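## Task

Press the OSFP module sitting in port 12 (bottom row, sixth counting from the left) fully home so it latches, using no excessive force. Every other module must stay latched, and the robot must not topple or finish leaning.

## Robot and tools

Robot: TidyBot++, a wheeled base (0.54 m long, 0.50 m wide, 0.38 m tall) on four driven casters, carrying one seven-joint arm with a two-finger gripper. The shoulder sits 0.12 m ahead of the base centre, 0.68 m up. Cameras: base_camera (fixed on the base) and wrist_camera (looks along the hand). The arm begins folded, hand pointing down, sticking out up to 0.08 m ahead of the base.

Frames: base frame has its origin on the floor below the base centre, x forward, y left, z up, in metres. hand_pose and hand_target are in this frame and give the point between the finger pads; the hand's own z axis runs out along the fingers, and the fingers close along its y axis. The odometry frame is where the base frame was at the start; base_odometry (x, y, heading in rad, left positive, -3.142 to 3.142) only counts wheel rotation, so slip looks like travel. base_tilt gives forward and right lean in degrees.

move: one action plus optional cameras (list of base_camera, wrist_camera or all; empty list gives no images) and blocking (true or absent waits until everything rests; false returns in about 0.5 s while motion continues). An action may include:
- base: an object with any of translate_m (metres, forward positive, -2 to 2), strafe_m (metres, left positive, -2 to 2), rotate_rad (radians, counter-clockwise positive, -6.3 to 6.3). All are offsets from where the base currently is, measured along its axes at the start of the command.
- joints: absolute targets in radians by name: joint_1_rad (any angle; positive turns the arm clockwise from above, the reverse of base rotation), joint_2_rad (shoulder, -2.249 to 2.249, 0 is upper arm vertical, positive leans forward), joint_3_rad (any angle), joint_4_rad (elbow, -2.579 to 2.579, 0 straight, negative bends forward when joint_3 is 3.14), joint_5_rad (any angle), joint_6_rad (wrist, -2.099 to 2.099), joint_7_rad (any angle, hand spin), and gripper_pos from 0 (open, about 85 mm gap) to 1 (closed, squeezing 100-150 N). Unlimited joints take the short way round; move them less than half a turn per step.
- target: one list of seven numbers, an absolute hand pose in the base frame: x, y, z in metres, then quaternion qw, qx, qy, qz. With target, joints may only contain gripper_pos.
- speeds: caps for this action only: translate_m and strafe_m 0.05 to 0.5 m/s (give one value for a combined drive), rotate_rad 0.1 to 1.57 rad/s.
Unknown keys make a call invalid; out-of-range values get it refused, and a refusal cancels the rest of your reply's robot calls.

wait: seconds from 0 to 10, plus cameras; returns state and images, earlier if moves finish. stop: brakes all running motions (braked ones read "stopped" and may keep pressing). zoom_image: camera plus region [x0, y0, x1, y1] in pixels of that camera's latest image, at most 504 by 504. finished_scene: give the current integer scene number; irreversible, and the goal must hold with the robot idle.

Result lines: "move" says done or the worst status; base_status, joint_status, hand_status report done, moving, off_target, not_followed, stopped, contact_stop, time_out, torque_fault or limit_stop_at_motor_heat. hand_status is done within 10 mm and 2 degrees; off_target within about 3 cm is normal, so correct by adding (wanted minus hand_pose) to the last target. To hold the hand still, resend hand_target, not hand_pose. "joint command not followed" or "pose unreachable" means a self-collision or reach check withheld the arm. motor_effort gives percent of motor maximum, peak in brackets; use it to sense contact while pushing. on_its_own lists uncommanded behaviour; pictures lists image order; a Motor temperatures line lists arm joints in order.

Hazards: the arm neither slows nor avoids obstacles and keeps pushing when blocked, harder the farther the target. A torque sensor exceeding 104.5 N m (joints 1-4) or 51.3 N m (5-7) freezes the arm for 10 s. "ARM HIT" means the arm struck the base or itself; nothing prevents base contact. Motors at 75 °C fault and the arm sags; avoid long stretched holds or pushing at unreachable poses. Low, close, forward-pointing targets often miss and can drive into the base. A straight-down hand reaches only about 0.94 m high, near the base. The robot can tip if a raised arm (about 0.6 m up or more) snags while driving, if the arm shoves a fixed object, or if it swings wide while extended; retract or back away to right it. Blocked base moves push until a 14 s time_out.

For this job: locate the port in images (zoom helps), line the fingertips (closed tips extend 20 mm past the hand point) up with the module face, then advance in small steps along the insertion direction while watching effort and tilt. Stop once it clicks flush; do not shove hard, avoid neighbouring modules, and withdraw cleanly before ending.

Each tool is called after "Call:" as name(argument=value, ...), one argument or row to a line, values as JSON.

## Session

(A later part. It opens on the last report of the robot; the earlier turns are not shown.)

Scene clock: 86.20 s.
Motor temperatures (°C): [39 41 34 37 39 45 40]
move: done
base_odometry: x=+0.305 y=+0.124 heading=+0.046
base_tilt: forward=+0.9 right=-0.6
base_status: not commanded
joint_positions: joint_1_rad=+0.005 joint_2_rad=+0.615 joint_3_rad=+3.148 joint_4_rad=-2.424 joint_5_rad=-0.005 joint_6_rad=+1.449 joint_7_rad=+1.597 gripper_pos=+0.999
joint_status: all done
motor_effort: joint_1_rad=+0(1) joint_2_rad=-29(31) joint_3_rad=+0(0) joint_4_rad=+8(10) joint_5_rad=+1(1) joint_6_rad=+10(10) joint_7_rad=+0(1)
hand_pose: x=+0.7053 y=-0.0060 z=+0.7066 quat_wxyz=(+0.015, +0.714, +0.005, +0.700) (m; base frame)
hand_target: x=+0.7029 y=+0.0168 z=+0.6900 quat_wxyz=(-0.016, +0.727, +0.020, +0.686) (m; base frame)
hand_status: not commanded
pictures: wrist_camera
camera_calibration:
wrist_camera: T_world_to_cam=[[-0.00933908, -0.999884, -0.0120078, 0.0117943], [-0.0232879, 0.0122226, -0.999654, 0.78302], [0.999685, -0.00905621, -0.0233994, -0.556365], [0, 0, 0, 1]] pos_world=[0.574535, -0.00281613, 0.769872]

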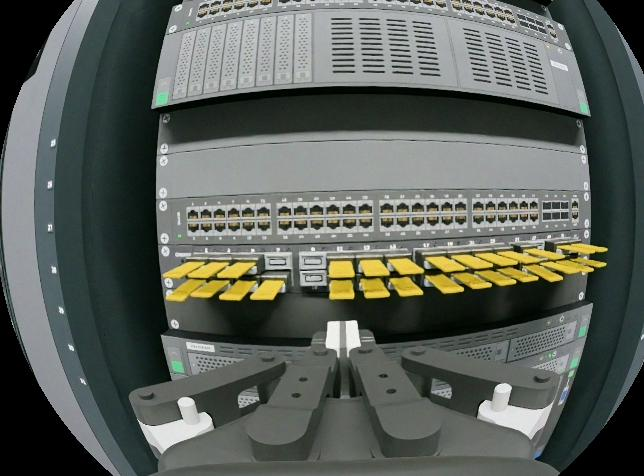

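Call:
zoom_image(
  camera="wrist_camera",
  region=[324, 268, 364, 300],
)

Call:
zoom_image(
  camera="wrist_camera",
  region=[354, 268, 394, 300],
)

Call:
zoom_image(
  camera="wrist_camera",
  region=[384, 264, 424, 296],
)

Scaled by 12.600.

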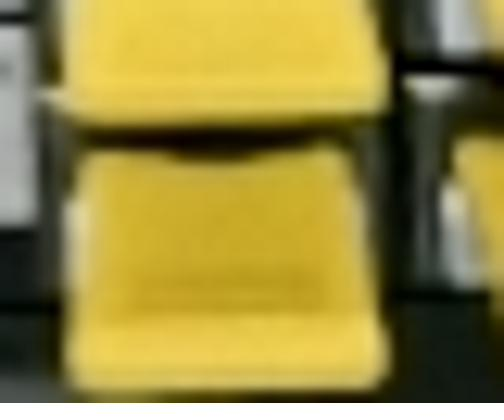

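Scaled by 12.600.

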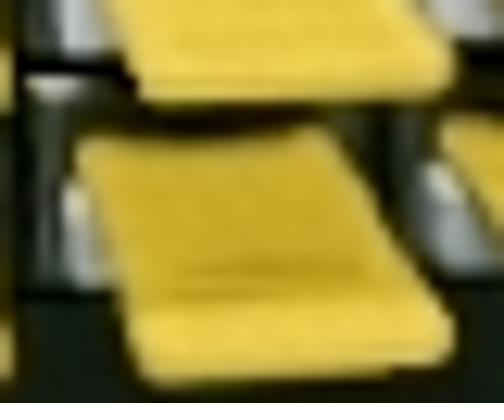

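Scaled by 12.600.

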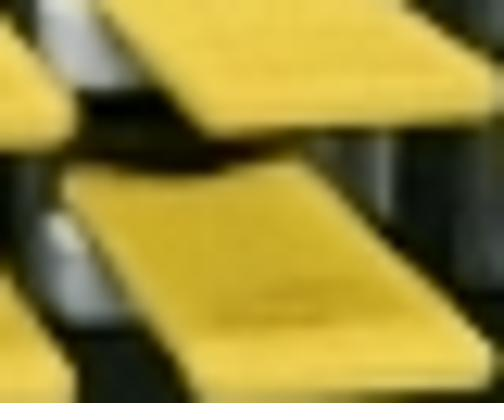

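Call:
move(
  base={"strafe_m": 0.1},
  cameras=["wrist_camera"],
)

Call:
zoom_image(
  camera="wrist_camera",
  region=[390, 210, 510, 310],
)

Call:
zoom_image(
  camera="wrist_camera",
  region=[420, 230, 480, 290],
)

Scene clock: 93.30 s.
Motor temperatures (°C): [39 41 34 37 39 45 40]
move: done
base_odometry: x=+0.300 y=+0.224 heading=+0.046
base_tilt: forward=+0.8 right=-0.6
base_status: done
joint_positions: joint_1_rad=+0.000 joint_2_rad=+0.615 joint_3_rad=+3.147 joint_4_rad=-2.424 joint_5_rad=-0.004 joint_6_rad=+1.449 joint_7_rad=+1.597 gripper_pos=+0.999
joint_status: not commanded
motor_effort: joint_1_rad=+0(4) joint_2_rad=-29(29) joint_3_rad=+0(2) joint_4_rad=+7(8) joint_5_rad=+0(1) joint_6_rad=+10(10) joint_7_rad=+0(1)
hand_pose: x=+0.7053 y=-0.0025 z=+0.7066 quat_wxyz=(+0.013, +0.714, +0.007, +0.700) (m; base frame)
hand_target: x=+0.7029 y=+0.0168 z=+0.6900 quat_wxyz=(-0.016, +0.727, +0.020, +0.686) (m; base frame)
hand_status: not commanded
pictures: wrist_camera
camera_calibration:
wrist_camera: T_world_to_cam=[[-0.0032371, -0.999921, -0.0121293, 0.0110668], [-0.0233633, 0.0122017, -0.999653, 0.783031], [0.999722, -0.00295259, -0.023401, -0.556366], [0, 0, 0, 1]] pos_world=[0.574541, -0.000131118, 0.769873]

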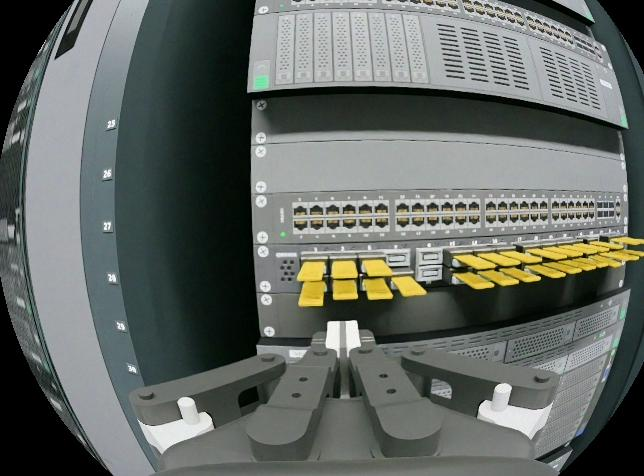

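Scaled by 4.200.

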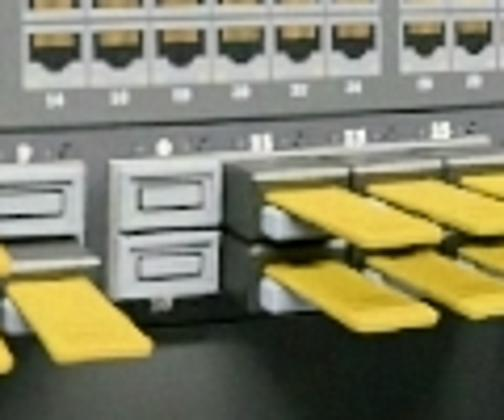

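Scaled by 8.400.

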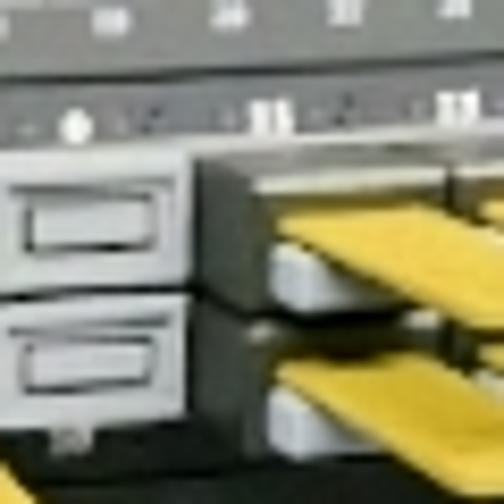

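Call:
zoom_image(
  camera="wrist_camera",
  region=[436, 246, 466, 291],
)

Call:
zoom_image(
  camera="wrist_camera",
  region=[280, 240, 420, 310],
)

Scaled by 11.200.

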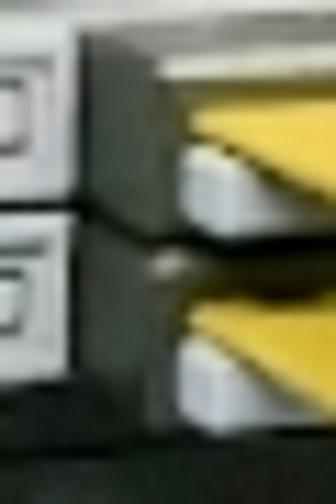

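Scaled by 3.600.

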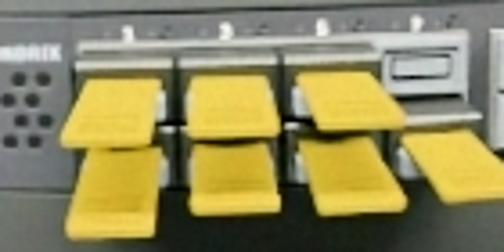

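Call:
move(
  base={"translate_m": -0.1, "strafe_m": -0.1025},
  cameras=[],
)

Call:
move(
  joints={"joint_1_rad": 0.0, "joint_2_rad": 0.98, "joint_3_rad": 3.1416, "joint_4_rad": -2.075, "joint_5_rad": 0.0, "joint_6_rad": 1.71, "joint_7_rad": 1.5708},
  cameras=["wrist_camera"],
)

Call:
zoom_image(
  camera="wrist_camera",
  region=[270, 250, 430, 350],
)

Scene clock: 97.07 s.
Motor temperatures (°C): [39 41 34 37 39 45 40]
move: done
base_odometry: x=+0.205 y=+0.117 heading=+0.046
base_tilt: forward=+0.9 right=-0.6
base_status: done
joint_positions: joint_1_rad=+0.004 joint_2_rad=+0.615 joint_3_rad=+3.147 joint_4_rad=-2.428 joint_5_rad=-0.004 joint_6_rad=+1.449 joint_7_rad=+1.597 gripper_pos=+0.999
joint_status: not commanded
motor_effort: joint_1_rad=+0(3) joint_2_rad=-29(30) joint_3_rad=+0(2) joint_4_rad=+7(9) joint_5_rad=-1(2) joint_6_rad=+9(10) joint_7_rad=+0(1)
hand_pose: x=+0.7039 y=-0.0047 z=+0.7051 quat_wxyz=(+0.015, +0.715, +0.006, +0.698) (m; base frame)
hand_target: x=+0.7029 y=+0.0168 z=+0.6900 quat_wxyz=(-0.016, +0.727, +0.020, +0.686) (m; base frame)
hand_status: not commanded
pictures: none
No camera images: "cameras" was empty.

Scene clock: 98.77 s.
Motor temperatures (°C): [39 41 34 37 39 45 40]
move: done
base_odometry: x=+0.205 y=+0.117 heading=+0.046
base_tilt: forward=+0.8 right=-0.6
base_status: not commanded
joint_positions: joint_1_rad=+0.004 joint_2_rad=+0.951 joint_3_rad=+3.147 joint_4_rad=-2.091 joint_5_rad=-0.004 joint_6_rad=+1.665 joint_7_rad=+1.597 gripper_pos=+0.999
joint_status: all done
motor_effort: joint_1_rad=+0(1) joint_2_rad=-37(39) joint_3_rad=+0(1) joint_4_rad=+7(9) joint_5_rad=+0(1) joint_6_rad=+9(11) joint_7_rad=+0(1)
hand_pose: x=+0.7983 y=-0.0047 z=+0.6731 quat_wxyz=(+0.016, +0.635, +0.006, +0.772) (m; base frame)
hand_target: x=+0.7990 y=+0.0014 z=+0.6727 quat_wxyz=(+0.000, +0.623, +0.000, +0.782) (m; base frame)
hand_status: not commanded
pictures: wrist_camera
camera_calibration:
wrist_camera: T_world_to_cam=[[-0.00260798, -0.999954, -0.009234, 0.00631875], [0.188505, 0.00857689, -0.982035, 0.570782], [0.982069, -0.00430179, 0.188474, -0.77864], [0, 0, 0, 1]] pos_world=[0.657099, -0.00192662, 0.707339]

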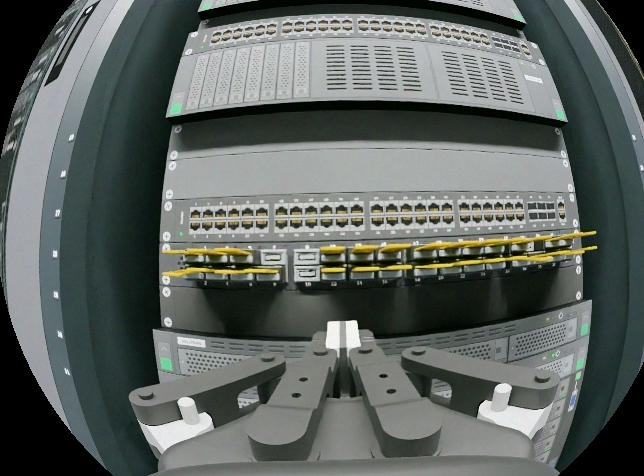

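Scaled by 3.150.

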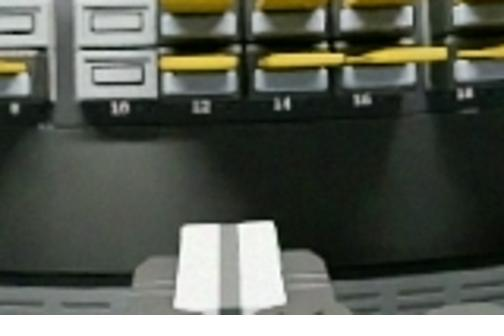

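Call:
zoom_image(
  camera="wrist_camera",
  region=[310, 240, 410, 295],
)

Call:
zoom_image(
  camera="wrist_camera",
  region=[318, 262, 368, 290],
)

Scaled by 5.040.

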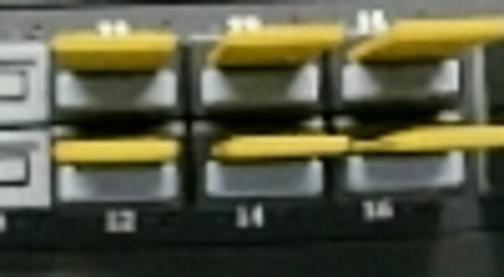

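Scaled by 10.080.

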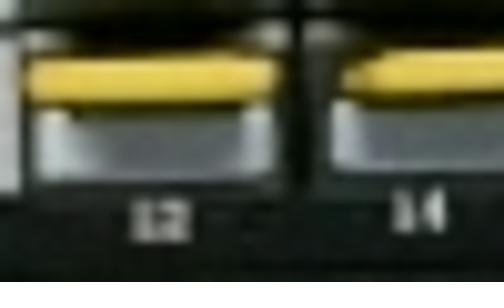

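Call:
move(
  base={"translate_m": 0.1},
  joints={"joint_2_rad": 0.925},
  speeds={"translate_m": 0.25},
  cameras=["wrist_camera"],
)

Call:
zoom_image(
  camera="wrist_camera",
  region=[290, 240, 410, 350],
)

Scene clock: 101.40 s.
Motor temperatures (°C): [39 41 34 37 39 45 40]
move: done
base_odometry: x=+0.305 y=+0.121 heading=+0.046
base_tilt: forward=+0.8 right=-0.7
base_status: done
joint_positions: joint_1_rad=+0.004 joint_2_rad=+0.917 joint_3_rad=+3.147 joint_4_rad=-2.087 joint_5_rad=-0.004 joint_6_rad=+1.672 joint_7_rad=+1.597 gripper_pos=+0.999
joint_status: all done
motor_effort: joint_1_rad=-1(1) joint_2_rad=-41(41) joint_3_rad=+0(1) joint_4_rad=+9(10) joint_5_rad=+1(1) joint_6_rad=+12(12) joint_7_rad=+0(1)
hand_pose: x=+0.7985 y=-0.0047 z=+0.6999 quat_wxyz=(+0.016, +0.618, +0.006, +0.786) (m; base frame)
hand_target: x=+0.7985 y=+0.0014 z=+0.7101 quat_wxyz=(+0.000, +0.601, +0.000, +0.799) (m; base frame)
hand_status: not commanded
pictures: wrist_camera
camera_calibration:
wrist_camera: T_world_to_cam=[[-0.00214965, -0.999956, -0.0091163, 0.00613241], [0.232511, 0.00836668, -0.972558, 0.555283], [0.972591, -0.00421029, 0.232482, -0.80721], [0, 0, 0, 1]] pos_world=[0.65599, -0.00191233, 0.727763]

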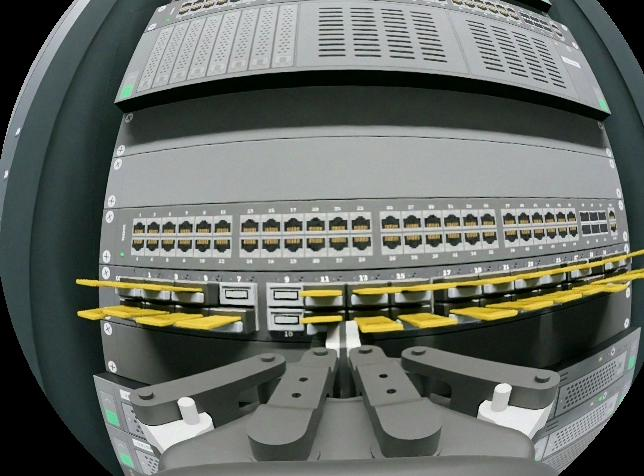

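Scaled by 4.200.

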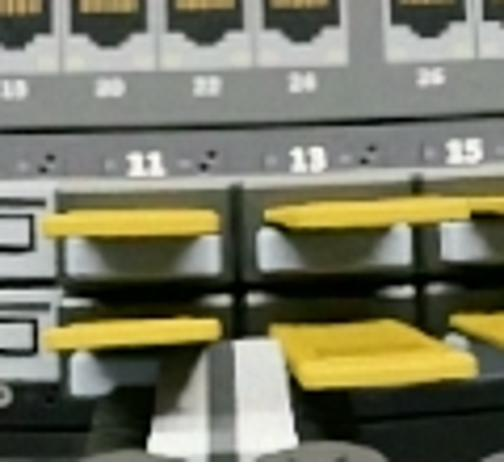

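Call:
move(
  base={"translate_m": -0.10},
  speeds={"translate_m": 0.1},
  cameras=["wrist_camera"],
)

Call:
zoom_image(
  camera="wrist_camera",
  region=[230, 210, 480, 380],
)

Scene clock: 104.30 s.
Motor temperatures (°C): [39 41 34 37 39 45 40]
move: done
base_odometry: x=+0.205 y=+0.117 heading=+0.046
base_tilt: forward=+0.8 right=-0.7
base_status: done
joint_positions: joint_1_rad=+0.004 joint_2_rad=+0.916 joint_3_rad=+3.147 joint_4_rad=-2.086 joint_5_rad=-0.004 joint_6_rad=+1.674 joint_7_rad=+1.597 gripper_pos=+0.999
joint_status: not commanded
motor_effort: joint_1_rad=-1(1) joint_2_rad=-37(41) joint_3_rad=+0(1) joint_4_rad=+8(9) joint_5_rad=+0(1) joint_6_rad=+9(12) joint_7_rad=+0(1)
hand_pose: x=+0.7988 y=-0.0047 z=+0.7013 quat_wxyz=(+0.016, +0.616, +0.006, +0.787) (m; base frame)
hand_target: x=+0.7985 y=+0.0014 z=+0.7101 quat_wxyz=(+0.000, +0.601, +0.000, +0.799) (m; base frame)
hand_status: not commanded
pictures: wrist_camera
camera_calibration:
wrist_camera: T_world_to_cam=[[-0.00209755, -0.999956, -0.00908897, 0.0060887], [0.236377, 0.00833563, -0.971626, 0.552821], [0.971659, -0.00418646, 0.23635, -0.809741], [0, 0, 0, 1]] pos_world=[0.656131, -0.00190963, 0.728573]

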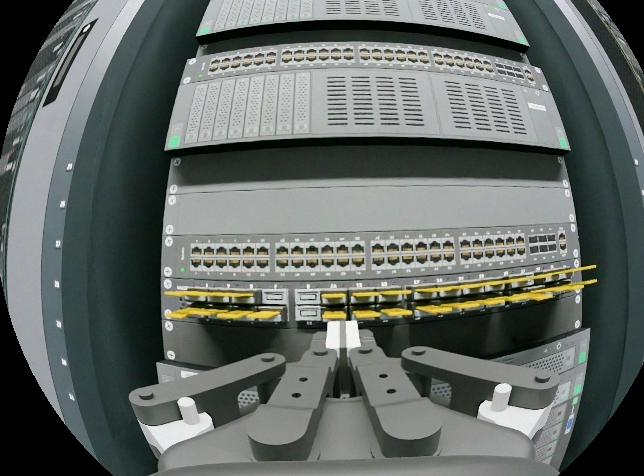

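Scaled by 2.016.

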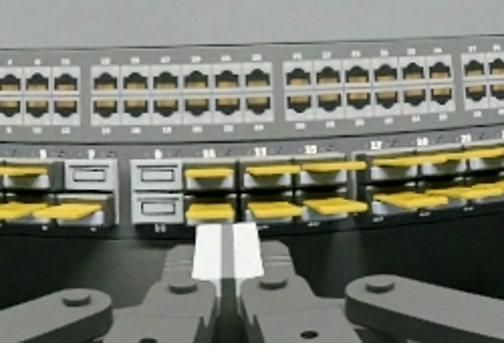

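Call:
zoom_image(
  camera="wrist_camera",
  region=[290, 270, 390, 345],
)

Scaled by 5.040.

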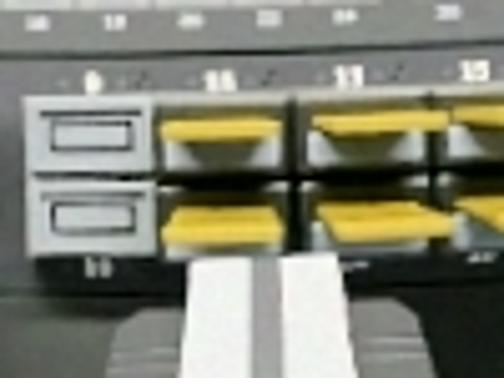

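Call:
move(
  base={"strafe_m": 0.005},
  joints={"joint_2_rad": 0.938},
  speeds={"strafe_m": 0.05},
  cameras=["wrist_camera"],
)

Call:
zoom_image(
  camera="wrist_camera",
  region=[290, 270, 390, 345],
)

Scene clock: 109.03 s.
Motor temperatures (°C): [39 41 34 37 39 45 40]
move: done
base_odometry: x=+0.205 y=+0.122 heading=+0.046
base_tilt: forward=+0.9 right=-0.6
base_status: done
joint_positions: joint_1_rad=+0.002 joint_2_rad=+0.917 joint_3_rad=+3.147 joint_4_rad=-2.086 joint_5_rad=-0.004 joint_6_rad=+1.674 joint_7_rad=+1.597 gripper_pos=+0.999
joint_status: all done
motor_effort: joint_1_rad=+0(5) joint_2_rad=-37(38) joint_3_rad=+0(3) joint_4_rad=+7(8) joint_5_rad=+0(1) joint_6_rad=+9(9) joint_7_rad=-1(1)
hand_pose: x=+0.7988 y=-0.0039 z=+0.7009 quat_wxyz=(+0.016, +0.617, +0.007, +0.787) (m; base frame)
hand_target: x=+0.7988 y=+0.0014 z=+0.7012 quat_wxyz=(+0.000, +0.606, +0.000, +0.795) (m; base frame)
hand_status: not commanded
pictures: wrist_camera
camera_calibration:
wrist_camera: T_world_to_cam=[[-0.000931231, -0.999958, -0.00915916, 0.00599749], [0.235913, 0.00868095, -0.971735, 0.552931], [0.971774, -0.00306567, 0.235895, -0.809435], [0, 0, 0, 1]] pos_world=[0.65615, -0.00128419, 0.728299]

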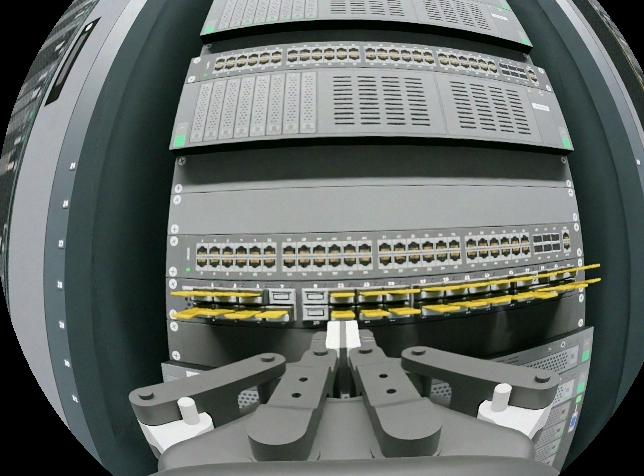

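Scaled by 5.040.

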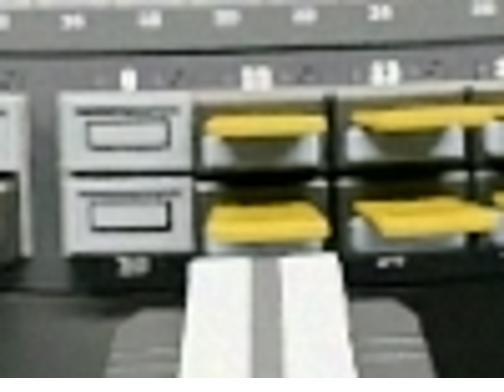

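Call:
move(
  base={"translate_m": 0.045},
  joints={"joint_2_rad": 0.95},
  speeds={"translate_m": 0.05},
  cameras=["wrist_camera"],
)

Call:
zoom_image(
  camera="wrist_camera",
  region=[290, 270, 390, 345],
)

Scene clock: 110.73 s.
Motor temperatures (°C): [39 41 34 37 39 45 40]
move: done
base_odometry: x=+0.250 y=+0.123 heading=+0.046
base_tilt: forward=+0.8 right=-0.6
base_status: done
joint_positions: joint_1_rad=+0.002 joint_2_rad=+0.920 joint_3_rad=+3.147 joint_4_rad=-2.085 joint_5_rad=-0.004 joint_6_rad=+1.674 joint_7_rad=+1.597 gripper_pos=+0.999
joint_status: all done
motor_effort: joint_1_rad=+0(2) joint_2_rad=-37(39) joint_3_rad=+0(1) joint_4_rad=+8(9) joint_5_rad=+0(1) joint_6_rad=+9(10) joint_7_rad=+0(1)
hand_pose: x=+0.7990 y=-0.0039 z=+0.6989 quat_wxyz=(+0.016, +0.618, +0.007, +0.786) (m; base frame)
hand_target: x=+0.7990 y=+0.0014 z=+0.6931 quat_wxyz=(+0.000, +0.611, +0.000, +0.792) (m; base frame)
hand_status: not commanded
pictures: wrist_camera
camera_calibration:
wrist_camera: T_world_to_cam=[[-0.000953067, -0.999958, -0.0091608, 0.00599709], [0.233256, 0.00868581, -0.972377, 0.553413], [0.972415, -0.00306355, 0.233238, -0.80782], [0, 0, 0, 1]] pos_world=[0.656455, -0.0012848, 0.726594]

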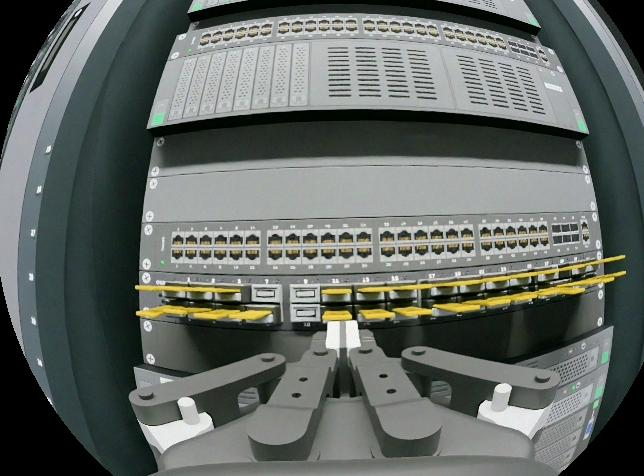

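Scaled by 5.040.

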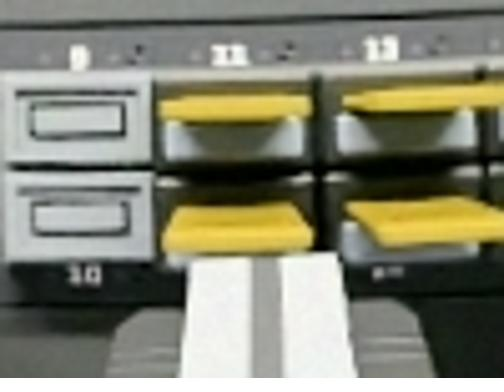

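Call:
move(
  base={"translate_m": 0.01},
  joints={"joint_2_rad": 0.958},
  speeds={"translate_m": 0.05},
  cameras=["wrist_camera"],
)

Call:
zoom_image(
  camera="wrist_camera",
  region=[290, 270, 390, 345],
)

Scene clock: 112.20 s.
Motor temperatures (°C): [39 41 34 37 39 45 40]
move: done
base_odometry: x=+0.260 y=+0.124 heading=+0.046
base_tilt: forward=+0.8 right=-0.6
base_status: done
joint_positions: joint_1_rad=+0.002 joint_2_rad=+0.925 joint_3_rad=+3.147 joint_4_rad=-2.083 joint_5_rad=-0.004 joint_6_rad=+1.674 joint_7_rad=+1.597 gripper_pos=+0.999
joint_status: all done
motor_effort: joint_1_rad=+0(2) joint_2_rad=-37(38) joint_3_rad=+0(1) joint_4_rad=+8(9) joint_5_rad=+0(1) joint_6_rad=+9(10) joint_7_rad=+0(0)
hand_pose: x=+0.7995 y=-0.0039 z=+0.6964 quat_wxyz=(+0.016, +0.619, +0.007, +0.785) (m; base frame)
hand_target: x=+0.7991 y=+0.0014 z=+0.6876 quat_wxyz=(+0.000, +0.614, +0.000, +0.789) (m; base frame)
hand_status: not commanded
pictures: wrist_camera
camera_calibration:
wrist_camera: T_world_to_cam=[[-0.000971159, -0.999958, -0.00915882, 0.005988], [0.230514, 0.00868831, -0.97303, 0.553529], [0.973069, -0.0030562, 0.230495, -0.806298], [0, 0, 0, 1]] pos_world=[0.656993, -0.0012857, 0.724503]

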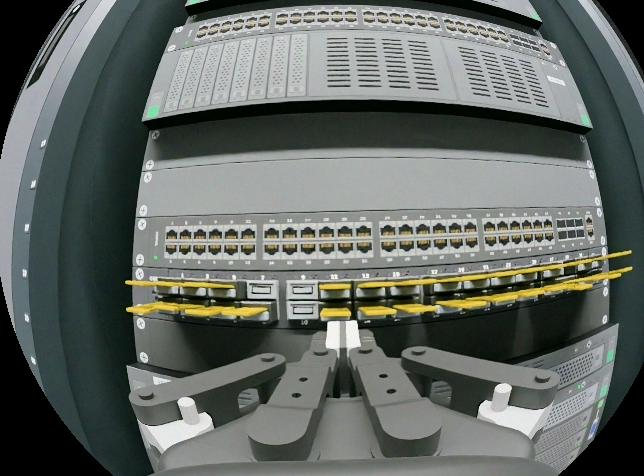

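Scaled by 5.040.

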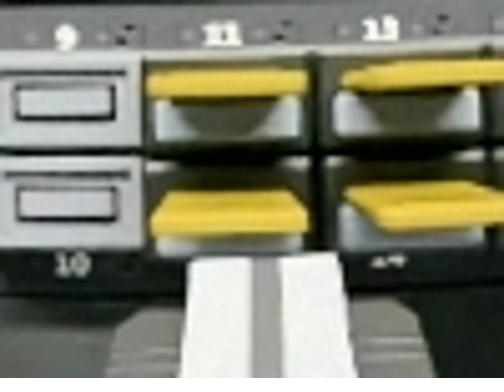

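Call:
move(
  joints={"joint_1_rad": -0.025},
  cameras=["wrist_camera"],
)

Call:
zoom_image(
  camera="wrist_camera",
  region=[290, 270, 390, 345],
)

Scene clock: 114.70 s.
Motor temperatures (°C): [39 41 34 37 39 45 40]
move: done
base_odometry: x=+0.260 y=+0.124 heading=+0.046
base_tilt: forward=+0.8 right=-0.7
base_status: not commanded
joint_positions: joint_1_rad=-0.012 joint_2_rad=+0.925 joint_3_rad=+3.147 joint_4_rad=-2.083 joint_5_rad=-0.004 joint_6_rad=+1.674 joint_7_rad=+1.597 gripper_pos=+0.999
joint_status: all done
motor_effort: joint_1_rad=+0(2) joint_2_rad=-37(37) joint_3_rad=+0(1) joint_4_rad=+8(8) joint_5_rad=+0(1) joint_6_rad=+9(9) joint_7_rad=+0(1)
hand_pose: x=+0.7995 y=+0.0060 z=+0.6964 quat_wxyz=(+0.010, +0.619, +0.011, +0.785) (m; base frame)
hand_target: x=+0.7988 y=+0.0184 z=+0.6876 quat_wxyz=(-0.010, +0.614, +0.008, +0.789) (m; base frame)
hand_status: not commanded
pictures: wrist_camera
camera_calibration:
wrist_camera: T_world_to_cam=[[0.0136337, -0.999865, -0.00915882, 0.00425002], [0.230362, 0.0120541, -0.97303, 0.553547], [0.973009, 0.0111562, 0.230495, -0.806291], [0, 0, 0, 1]] pos_world=[0.656954, 0.00657203, 0.724503]

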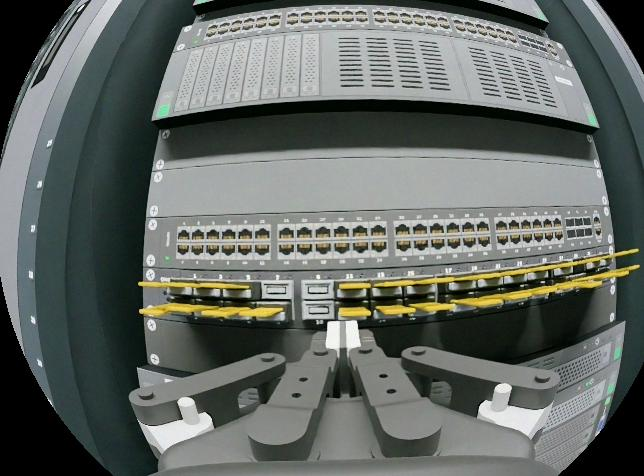

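Scaled by 5.040.

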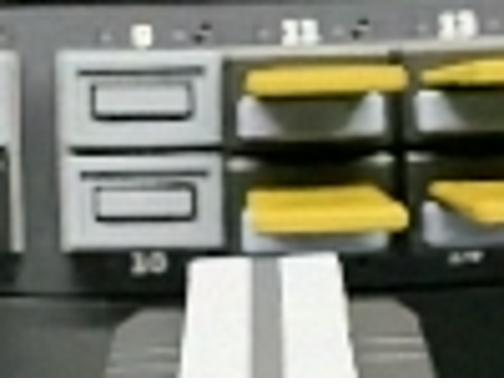

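Call:
move(
  joints={"joint_1_rad": 0.004, "joint_2_rad": 0.960},
  cameras=["wrist_camera"],
)

Call:
zoom_image(
  camera="wrist_camera",
  region=[290, 270, 390, 345],
)

Scene clock: 115.97 s.
Motor temperatures (°C): [39 41 34 37 39 45 40]
move: done
base_odometry: x=+0.260 y=+0.124 heading=+0.046
base_tilt: forward=+0.8 right=-0.6
base_status: not commanded
joint_positions: joint_1_rad=-0.004 joint_2_rad=+0.925 joint_3_rad=+3.147 joint_4_rad=-2.083 joint_5_rad=-0.004 joint_6_rad=+1.674 joint_7_rad=+1.597 gripper_pos=+0.999
joint_status: all done
motor_effort: joint_1_rad=+0(2) joint_2_rad=-37(38) joint_3_rad=+0(1) joint_4_rad=+8(8) joint_5_rad=+0(1) joint_6_rad=+9(10) joint_7_rad=+0(1)
hand_pose: x=+0.7995 y=+0.0003 z=+0.6963 quat_wxyz=(+0.013, +0.619, +0.008, +0.785) (m; base frame)
hand_target: x=+0.7991 y=-0.0014 z=+0.6863 quat_wxyz=(+0.002, +0.615, -0.001, +0.788) (m; base frame)
hand_status: not commanded
pictures: wrist_camera
camera_calibration:
wrist_camera: T_world_to_cam=[[0.00522892, -0.999944, -0.0091589, 0.00525025], [0.230398, 0.0101173, -0.973044, 0.553552], [0.973082, 0.00297777, 0.230438, -0.80626], [0, 0, 0, 1]] pos_world=[0.656993, 0.00205035, 0.724472]

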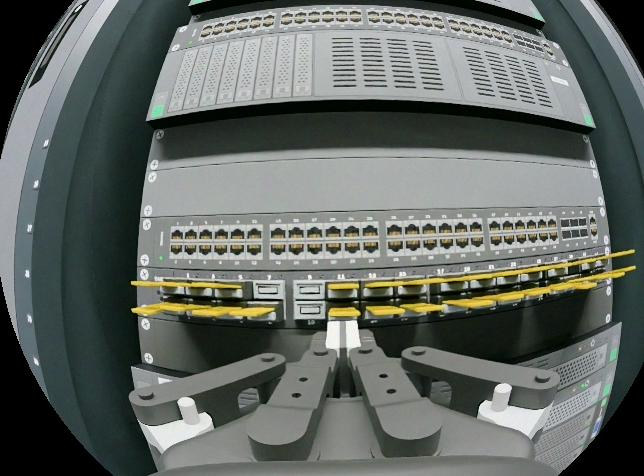

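Scaled by 5.040.

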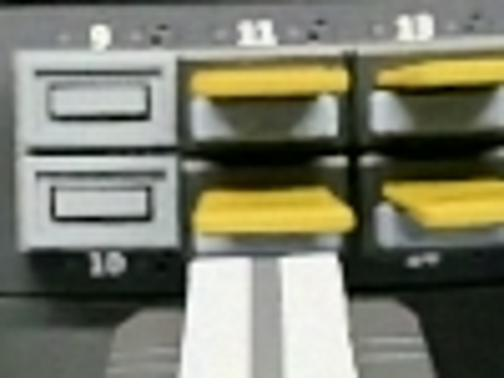

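Call:
move(
  base={"translate_m": 0.02},
  speeds={"translate_m": 0.05},
  cameras=["wrist_camera"],
)

Call:
zoom_image(
  camera="wrist_camera",
  region=[290, 270, 390, 345],
)

Scene clock: 118.23 s.
Motor temperatures (°C): [39 41 34 37 39 45 40]
move: done
base_odometry: x=+0.280 y=+0.124 heading=+0.045
base_tilt: forward=+0.9 right=-0.7
base_status: done
joint_positions: joint_1_rad=-0.004 joint_2_rad=+0.926 joint_3_rad=+3.147 joint_4_rad=-2.083 joint_5_rad=-0.004 joint_6_rad=+1.674 joint_7_rad=+1.597 gripper_pos=+0.999
joint_status: not commanded
motor_effort: joint_1_rad=+0(3) joint_2_rad=-37(38) joint_3_rad=+0(1) joint_4_rad=+8(9) joint_5_rad=+0(1) joint_6_rad=+9(10) joint_7_rad=+0(1)
hand_pose: x=+0.7996 y=+0.0003 z=+0.6956 quat_wxyz=(+0.013, +0.619, +0.008, +0.785) (m; base frame)
hand_target: x=+0.7991 y=-0.0014 z=+0.6863 quat_wxyz=(+0.002, +0.615, -0.001, +0.788) (m; base frame)
hand_status: not commanded
pictures: wrist_camera
camera_calibration:
wrist_camera: T_world_to_cam=[[0.00522084, -0.999944, -0.00915988, 0.00525118], [0.229483, 0.0101136, -0.97326, 0.553763], [0.973299, 0.0029792, 0.229523, -0.805682], [0, 0, 0, 1]] pos_world=[0.657063, 0.00205064, 0.723926]

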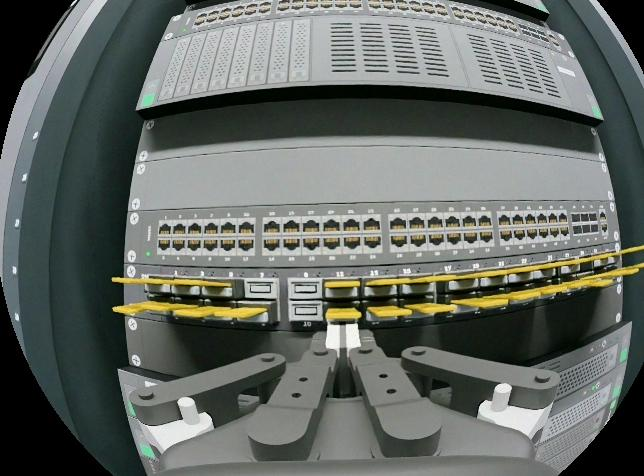

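Scaled by 5.040.

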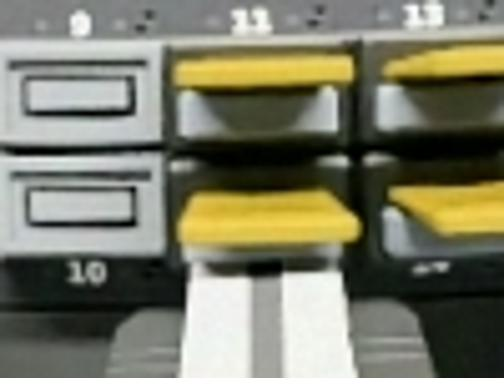

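Call:
move(
  base={"translate_m": 0.03},
  speeds={"translate_m": 0.05},
  cameras=["wrist_camera"],
)

Call:
zoom_image(
  camera="wrist_camera",
  region=[290, 270, 390, 345],
)

Scene clock: 120.17 s.
Motor temperatures (°C): [39 41 34 37 39 45 40]
move: done
base_odometry: x=+0.310 y=+0.126 heading=+0.045
base_tilt: forward=+0.8 right=-0.7
base_status: done
joint_positions: joint_1_rad=-0.004 joint_2_rad=+0.927 joint_3_rad=+3.147 joint_4_rad=-2.086 joint_5_rad=-0.004 joint_6_rad=+1.681 joint_7_rad=+1.597 gripper_pos=+0.999
joint_status: not commanded
motor_effort: joint_1_rad=-1(2) joint_2_rad=-37(40) joint_3_rad=+0(1) joint_4_rad=+9(15) joint_5_rad=+0(1) joint_6_rad=+9(9) joint_7_rad=-1(1)
hand_pose: x=+0.7984 y=+0.0003 z=+0.6958 quat_wxyz=(+0.013, +0.618, +0.008, +0.786) (m; base frame)
hand_target: x=+0.7991 y=-0.0014 z=+0.6863 quat_wxyz=(+0.002, +0.615, -0.001, +0.788) (m; base frame)
hand_status: not commanded
pictures: wrist_camera
camera_calibration:
wrist_camera: T_world_to_cam=[[0.00526077, -0.999945, -0.00911121, 0.00519897], [0.232124, 0.0100836, -0.972634, 0.551637], [0.972672, 0.00300187, 0.232165, -0.805884], [0, 0, 0, 1]] pos_world=[0.655785, 0.00205536, 0.723686]

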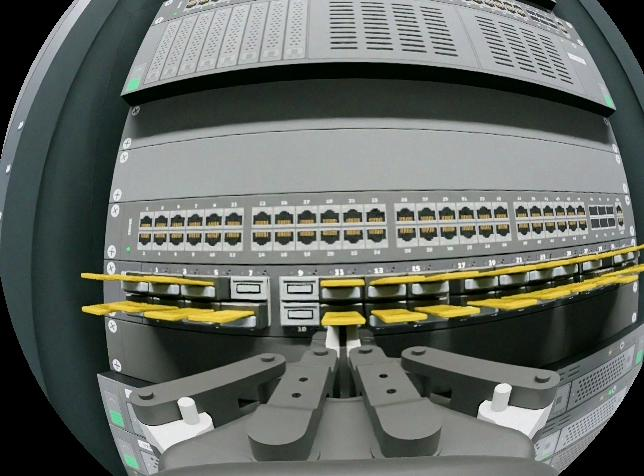

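Scaled by 5.040.

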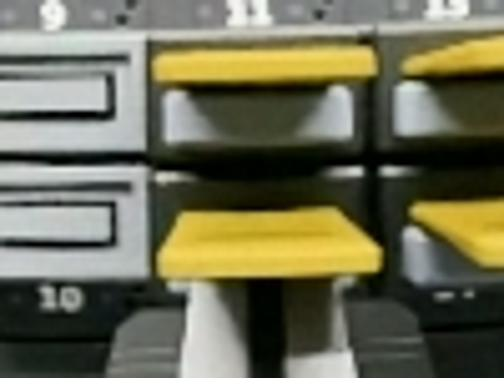

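Call:
move(
  base={"translate_m": 0.004},
  speeds={"translate_m": 0.05},
  cameras=["wrist_camera"],
)

Call:
zoom_image(
  camera="wrist_camera",
  region=[290, 270, 390, 345],
)

Scene clock: 121.33 s.
Motor temperatures (°C): [39 41 34 37 39 45 40]
move: done
base_odometry: x=+0.314 y=+0.126 heading=+0.045
base_tilt: forward=+0.8 right=-0.7
base_status: done
joint_positions: joint_1_rad=-0.004 joint_2_rad=+0.930 joint_3_rad=+3.147 joint_4_rad=-2.097 joint_5_rad=-0.004 joint_6_rad=+1.698 joint_7_rad=+1.597 gripper_pos=+0.999
joint_status: not commanded
motor_effort: joint_1_rad=+0(2) joint_2_rad=-37(38) joint_3_rad=+0(2) joint_4_rad=+11(16) joint_5_rad=+0(1) joint_6_rad=+7(10) joint_7_rad=+0(1)
hand_pose: x=+0.7946 y=+0.0002 z=+0.6959 quat_wxyz=(+0.013, +0.616, +0.008, +0.787) (m; base frame)
hand_target: x=+0.7991 y=-0.0014 z=+0.6863 quat_wxyz=(+0.002, +0.615, -0.001, +0.788) (m; base frame)
hand_status: not commanded
pictures: wrist_camera
camera_calibration:
wrist_camera: T_world_to_cam=[[0.00520493, -0.999946, -0.00900854, 0.00512212], [0.236445, 0.00998387, -0.971593, 0.548462], [0.971631, 0.00292705, 0.236485, -0.804448], [0, 0, 0, 1]] pos_world=[0.651918, 0.00200072, 0.723168]

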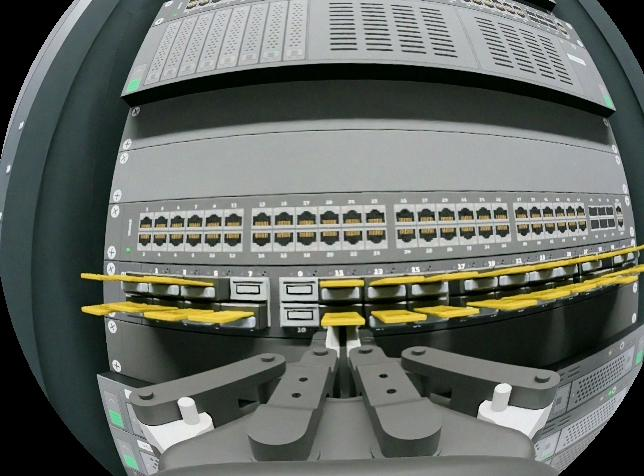

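Scaled by 5.040.

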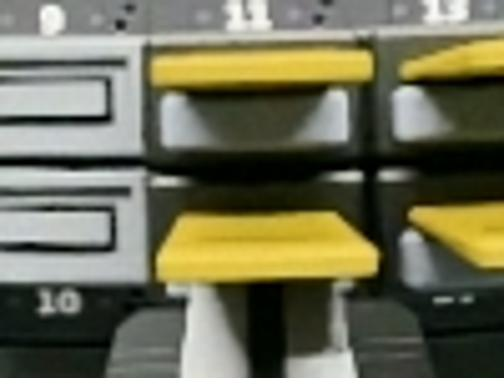

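Call:
move(
  base={"translate_m": 0.004},
  speeds={"translate_m": 0.05},
  cameras=["wrist_camera"],
)

Call:
zoom_image(
  camera="wrist_camera",
  region=[290, 270, 390, 345],
)

Scene clock: 125.17 s.
Motor temperatures (°C): [39 41 34 37 39 45 40]
move: done
base_odometry: x=+0.318 y=+0.126 heading=+0.045
base_tilt: forward=+0.9 right=-0.7
base_status: done
joint_positions: joint_1_rad=-0.004 joint_2_rad=+0.932 joint_3_rad=+3.147 joint_4_rad=-2.107 joint_5_rad=-0.004 joint_6_rad=+1.714 joint_7_rad=+1.597 gripper_pos=+0.999
joint_status: not commanded
motor_effort: joint_1_rad=+0(2) joint_2_rad=-36(38) joint_3_rad=+1(2) joint_4_rad=+13(18) joint_5_rad=-1(2) joint_6_rad=+6(10) joint_7_rad=+0(1)
hand_pose: x=+0.7910 y=+0.0003 z=+0.6957 quat_wxyz=(+0.013, +0.615, +0.008, +0.788) (m; base frame)
hand_target: x=+0.7991 y=-0.0014 z=+0.6863 quat_wxyz=(+0.002, +0.615, -0.001, +0.788) (m; base frame)
hand_status: not commanded
pictures: wrist_camera
camera_calibration:
wrist_camera: T_world_to_cam=[[0.00525765, -0.999946, -0.00891201, 0.00503931], [0.239935, 0.00991326, -0.970738, 0.545755], [0.970775, 0.0029655, 0.239975, -0.802627], [0, 0, 0, 1]] pos_world=[0.648198, 0.00200902, 0.72244]

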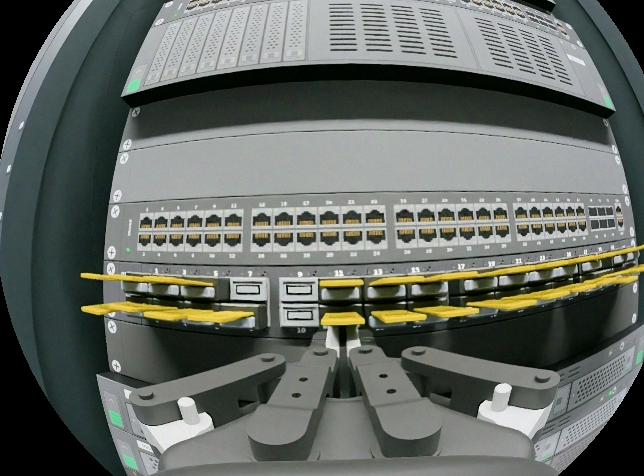

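Scaled by 5.040.

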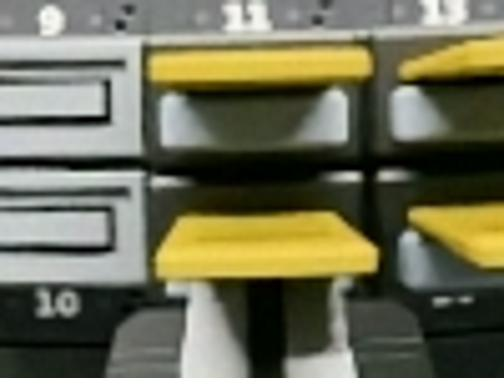

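Call:
move(
  base={"translate_m": 0.005},
  speeds={"translate_m": 0.05},
  cameras=["wrist_camera"],
)

Call:
zoom_image(
  camera="wrist_camera",
  region=[290, 270, 390, 345],
)

Scene clock: 126.03 s.
Motor temperatures (°C): [39 41 34 37 39 45 40]
move: done
base_odometry: x=+0.323 y=+0.126 heading=+0.045
base_tilt: forward=+0.8 right=-0.6
base_status: done
joint_positions: joint_1_rad=-0.004 joint_2_rad=+0.934 joint_3_rad=+3.147 joint_4_rad=-2.120 joint_5_rad=-0.004 joint_6_rad=+1.732 joint_7_rad=+1.597 gripper_pos=+0.999
joint_status: not commanded
motor_effort: joint_1_rad=+1(3) joint_2_rad=-35(38) joint_3_rad=+2(2) joint_4_rad=+15(20) joint_5_rad=-1(2) joint_6_rad=+4(9) joint_7_rad=+0(1)
hand_pose: x=+0.7865 y=+0.0003 z=+0.6954 quat_wxyz=(+0.013, +0.614, +0.008, +0.789) (m; base frame)
hand_target: x=+0.7991 y=-0.0014 z=+0.6863 quat_wxyz=(+0.002, +0.615, -0.001, +0.788) (m; base frame)
hand_status: not commanded
pictures: wrist_camera
camera_calibration:
wrist_camera: T_world_to_cam=[[0.00529817, -0.999947, -0.00881408, 0.00496808], [0.242734, 0.0098366, -0.970043, 0.543899], [0.970078, 0.00299997, 0.242773, -0.799652], [0, 0, 0, 1]] pos_world=[0.643676, 0.00201664, 0.721783]

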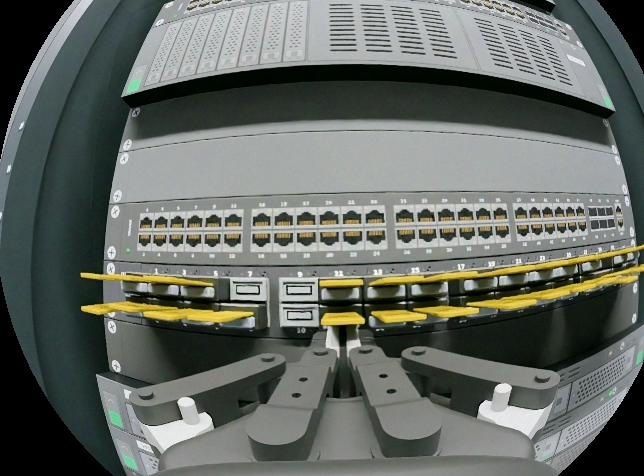

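Scaled by 5.040.

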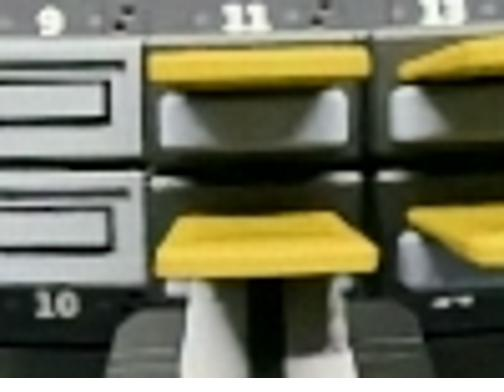

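Call:
move(
  base={"translate_m": 0.005},
  speeds={"translate_m": 0.05},
  cameras=["wrist_camera"],
)

Call:
zoom_image(
  camera="wrist_camera",
  region=[290, 270, 390, 345],
)

Scene clock: 127.77 s.
Motor temperatures (°C): [39 41 34 37 39 45 40]
move: done
base_odometry: x=+0.327 y=+0.126 heading=+0.045
base_tilt: forward=+0.8 right=-0.7
base_status: done
joint_positions: joint_1_rad=-0.004 joint_2_rad=+0.935 joint_3_rad=+3.147 joint_4_rad=-2.133 joint_5_rad=-0.004 joint_6_rad=+1.748 joint_7_rad=+1.597 gripper_pos=+0.999
joint_status: not commanded
motor_effort: joint_1_rad=+3(3) joint_2_rad=-34(38) joint_3_rad=+2(3) joint_4_rad=+16(22) joint_5_rad=-2(3) joint_6_rad=+2(7) joint_7_rad=+0(1)
hand_pose: x=+0.7822 y=+0.0003 z=+0.6953 quat_wxyz=(+0.013, +0.613, +0.009, +0.790) (m; base frame)
hand_target: x=+0.7991 y=-0.0014 z=+0.6863 quat_wxyz=(+0.002, +0.615, -0.001, +0.788) (m; base frame)
hand_status: not commanded
pictures: wrist_camera
camera_calibration:
wrist_camera: T_world_to_cam=[[0.0054231, -0.999946, -0.00881123, 0.00496608], [0.243932, 0.00986801, -0.969742, 0.543648], [0.969777, 0.00310967, 0.243972, -0.795964], [0, 0, 0, 1]] pos_world=[0.639267, 0.00207628, 0.721435]

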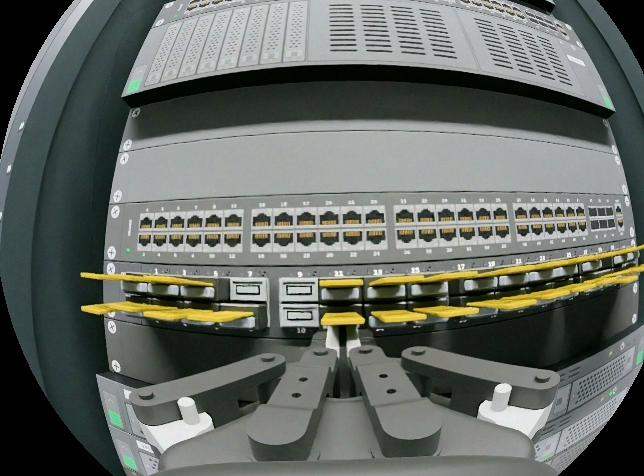

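Scaled by 5.040.

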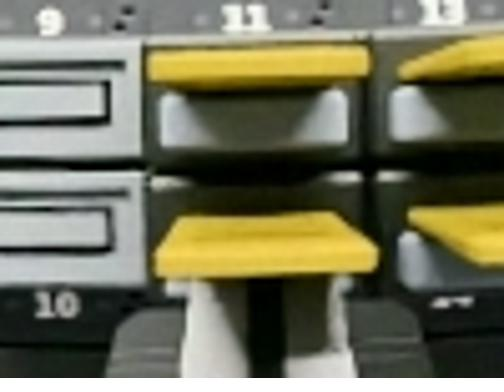

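Call:
move(
  base={"translate_m": -0.014},
  speeds={"translate_m": 0.05},
  cameras=["wrist_camera"],
)

Call:
zoom_image(
  camera="wrist_camera",
  region=[290, 270, 390, 345],
)

Scene clock: 131.80 s.
Motor temperatures (°C): [39 41 34 37 39 45 40]
move: done
base_odometry: x=+0.313 y=+0.125 heading=+0.045
base_tilt: forward=+0.8 right=-0.6
base_status: done
joint_positions: joint_1_rad=-0.003 joint_2_rad=+0.940 joint_3_rad=+3.147 joint_4_rad=-2.090 joint_5_rad=-0.004 joint_6_rad=+1.720 joint_7_rad=+1.597 gripper_pos=+0.999
joint_status: not commanded
motor_effort: joint_1_rad=-1(3) joint_2_rad=-39(40) joint_3_rad=+0(2) joint_4_rad=+8(17) joint_5_rad=+0(3) joint_6_rad=+10(11) joint_7_rad=+0(1)
hand_pose: x=+0.7946 y=+0.0002 z=+0.6976 quat_wxyz=(+0.013, +0.609, +0.008, +0.793) (m; base frame)
hand_target: x=+0.7991 y=-0.0014 z=+0.6863 quat_wxyz=(+0.002, +0.615, -0.001, +0.788) (m; base frame)
hand_status: not commanded
pictures: wrist_camera
camera_calibration:
wrist_camera: T_world_to_cam=[[0.00529877, -0.999947, -0.00886152, 0.00488043], [0.253699, 0.00991597, -0.967232, 0.533404], [0.967269, 0.00287698, 0.253738, -0.813398], [0, 0, 0, 1]] pos_world=[0.651424, 0.00193108, 0.722359]

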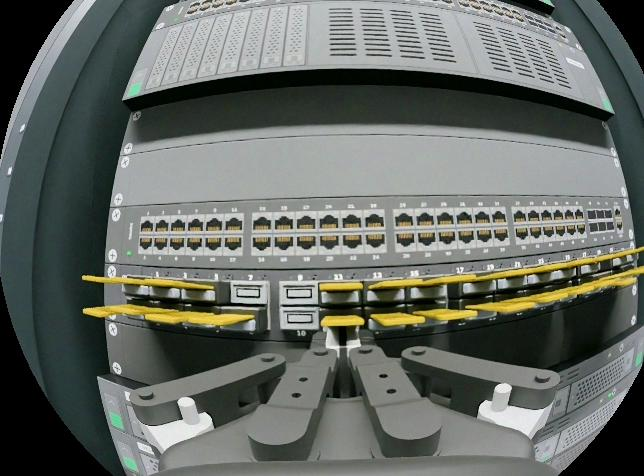

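Scaled by 5.040.

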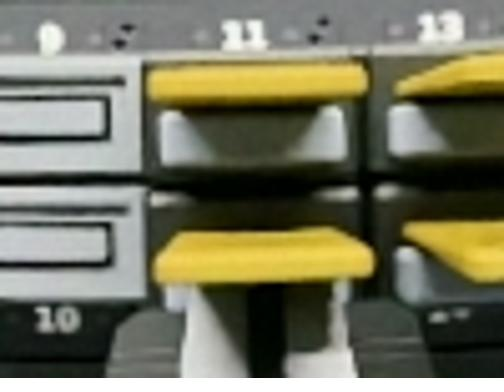

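Call:
move(
  joints={"joint_6_rad": 1.67, "joint_2_rad": 0.966},
  cameras=["wrist_camera"],
)

Call:
zoom_image(
  camera="wrist_camera",
  region=[290, 270, 390, 345],
)

Scene clock: 132.67 s.
Motor temperatures (°C): [39 41 34 37 39 45 40]
move: done
base_odometry: x=+0.313 y=+0.125 heading=+0.045
base_tilt: forward=+0.9 right=-0.6
base_status: not commanded
joint_positions: joint_1_rad=-0.003 joint_2_rad=+0.940 joint_3_rad=+3.147 joint_4_rad=-2.089 joint_5_rad=-0.004 joint_6_rad=+1.688 joint_7_rad=+1.597 gripper_pos=+0.999
joint_status: all done
motor_effort: joint_1_rad=+0(1) joint_2_rad=-37(38) joint_3_rad=+0(0) joint_4_rad=+7(8) joint_5_rad=+0(1) joint_6_rad=+9(11) joint_7_rad=-1(1)
hand_pose: x=+0.7973 y=+0.0001 z=+0.6887 quat_wxyz=(+0.013, +0.621, +0.008, +0.784) (m; base frame)
hand_target: x=+0.8018 y=-0.0014 z=+0.6701 quat_wxyz=(+0.002, +0.633, -0.001, +0.774) (m; base frame)
hand_status: not commanded
pictures: wrist_camera
camera_calibration:
wrist_camera: T_world_to_cam=[[0.0049095, -0.999946, -0.0091448, 0.00524603], [0.224714, 0.0100142, -0.974373, 0.552071], [0.974412, 0.00272872, 0.224751, -0.799493], [0, 0, 0, 1]] pos_world=[0.654952, 0.00189878, 0.717659]

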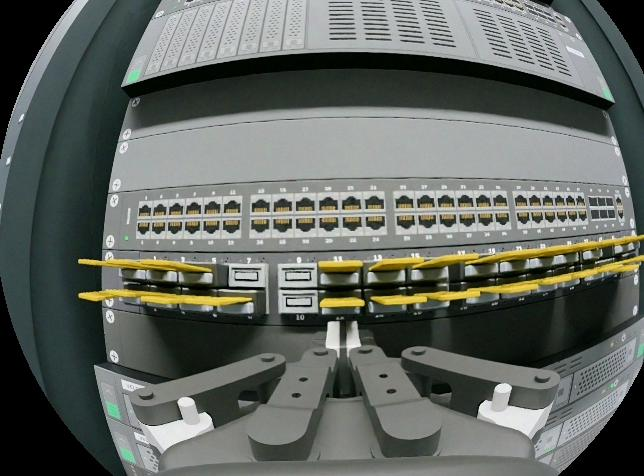

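Scaled by 5.040.

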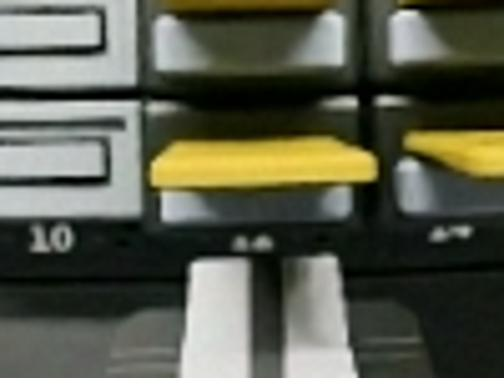

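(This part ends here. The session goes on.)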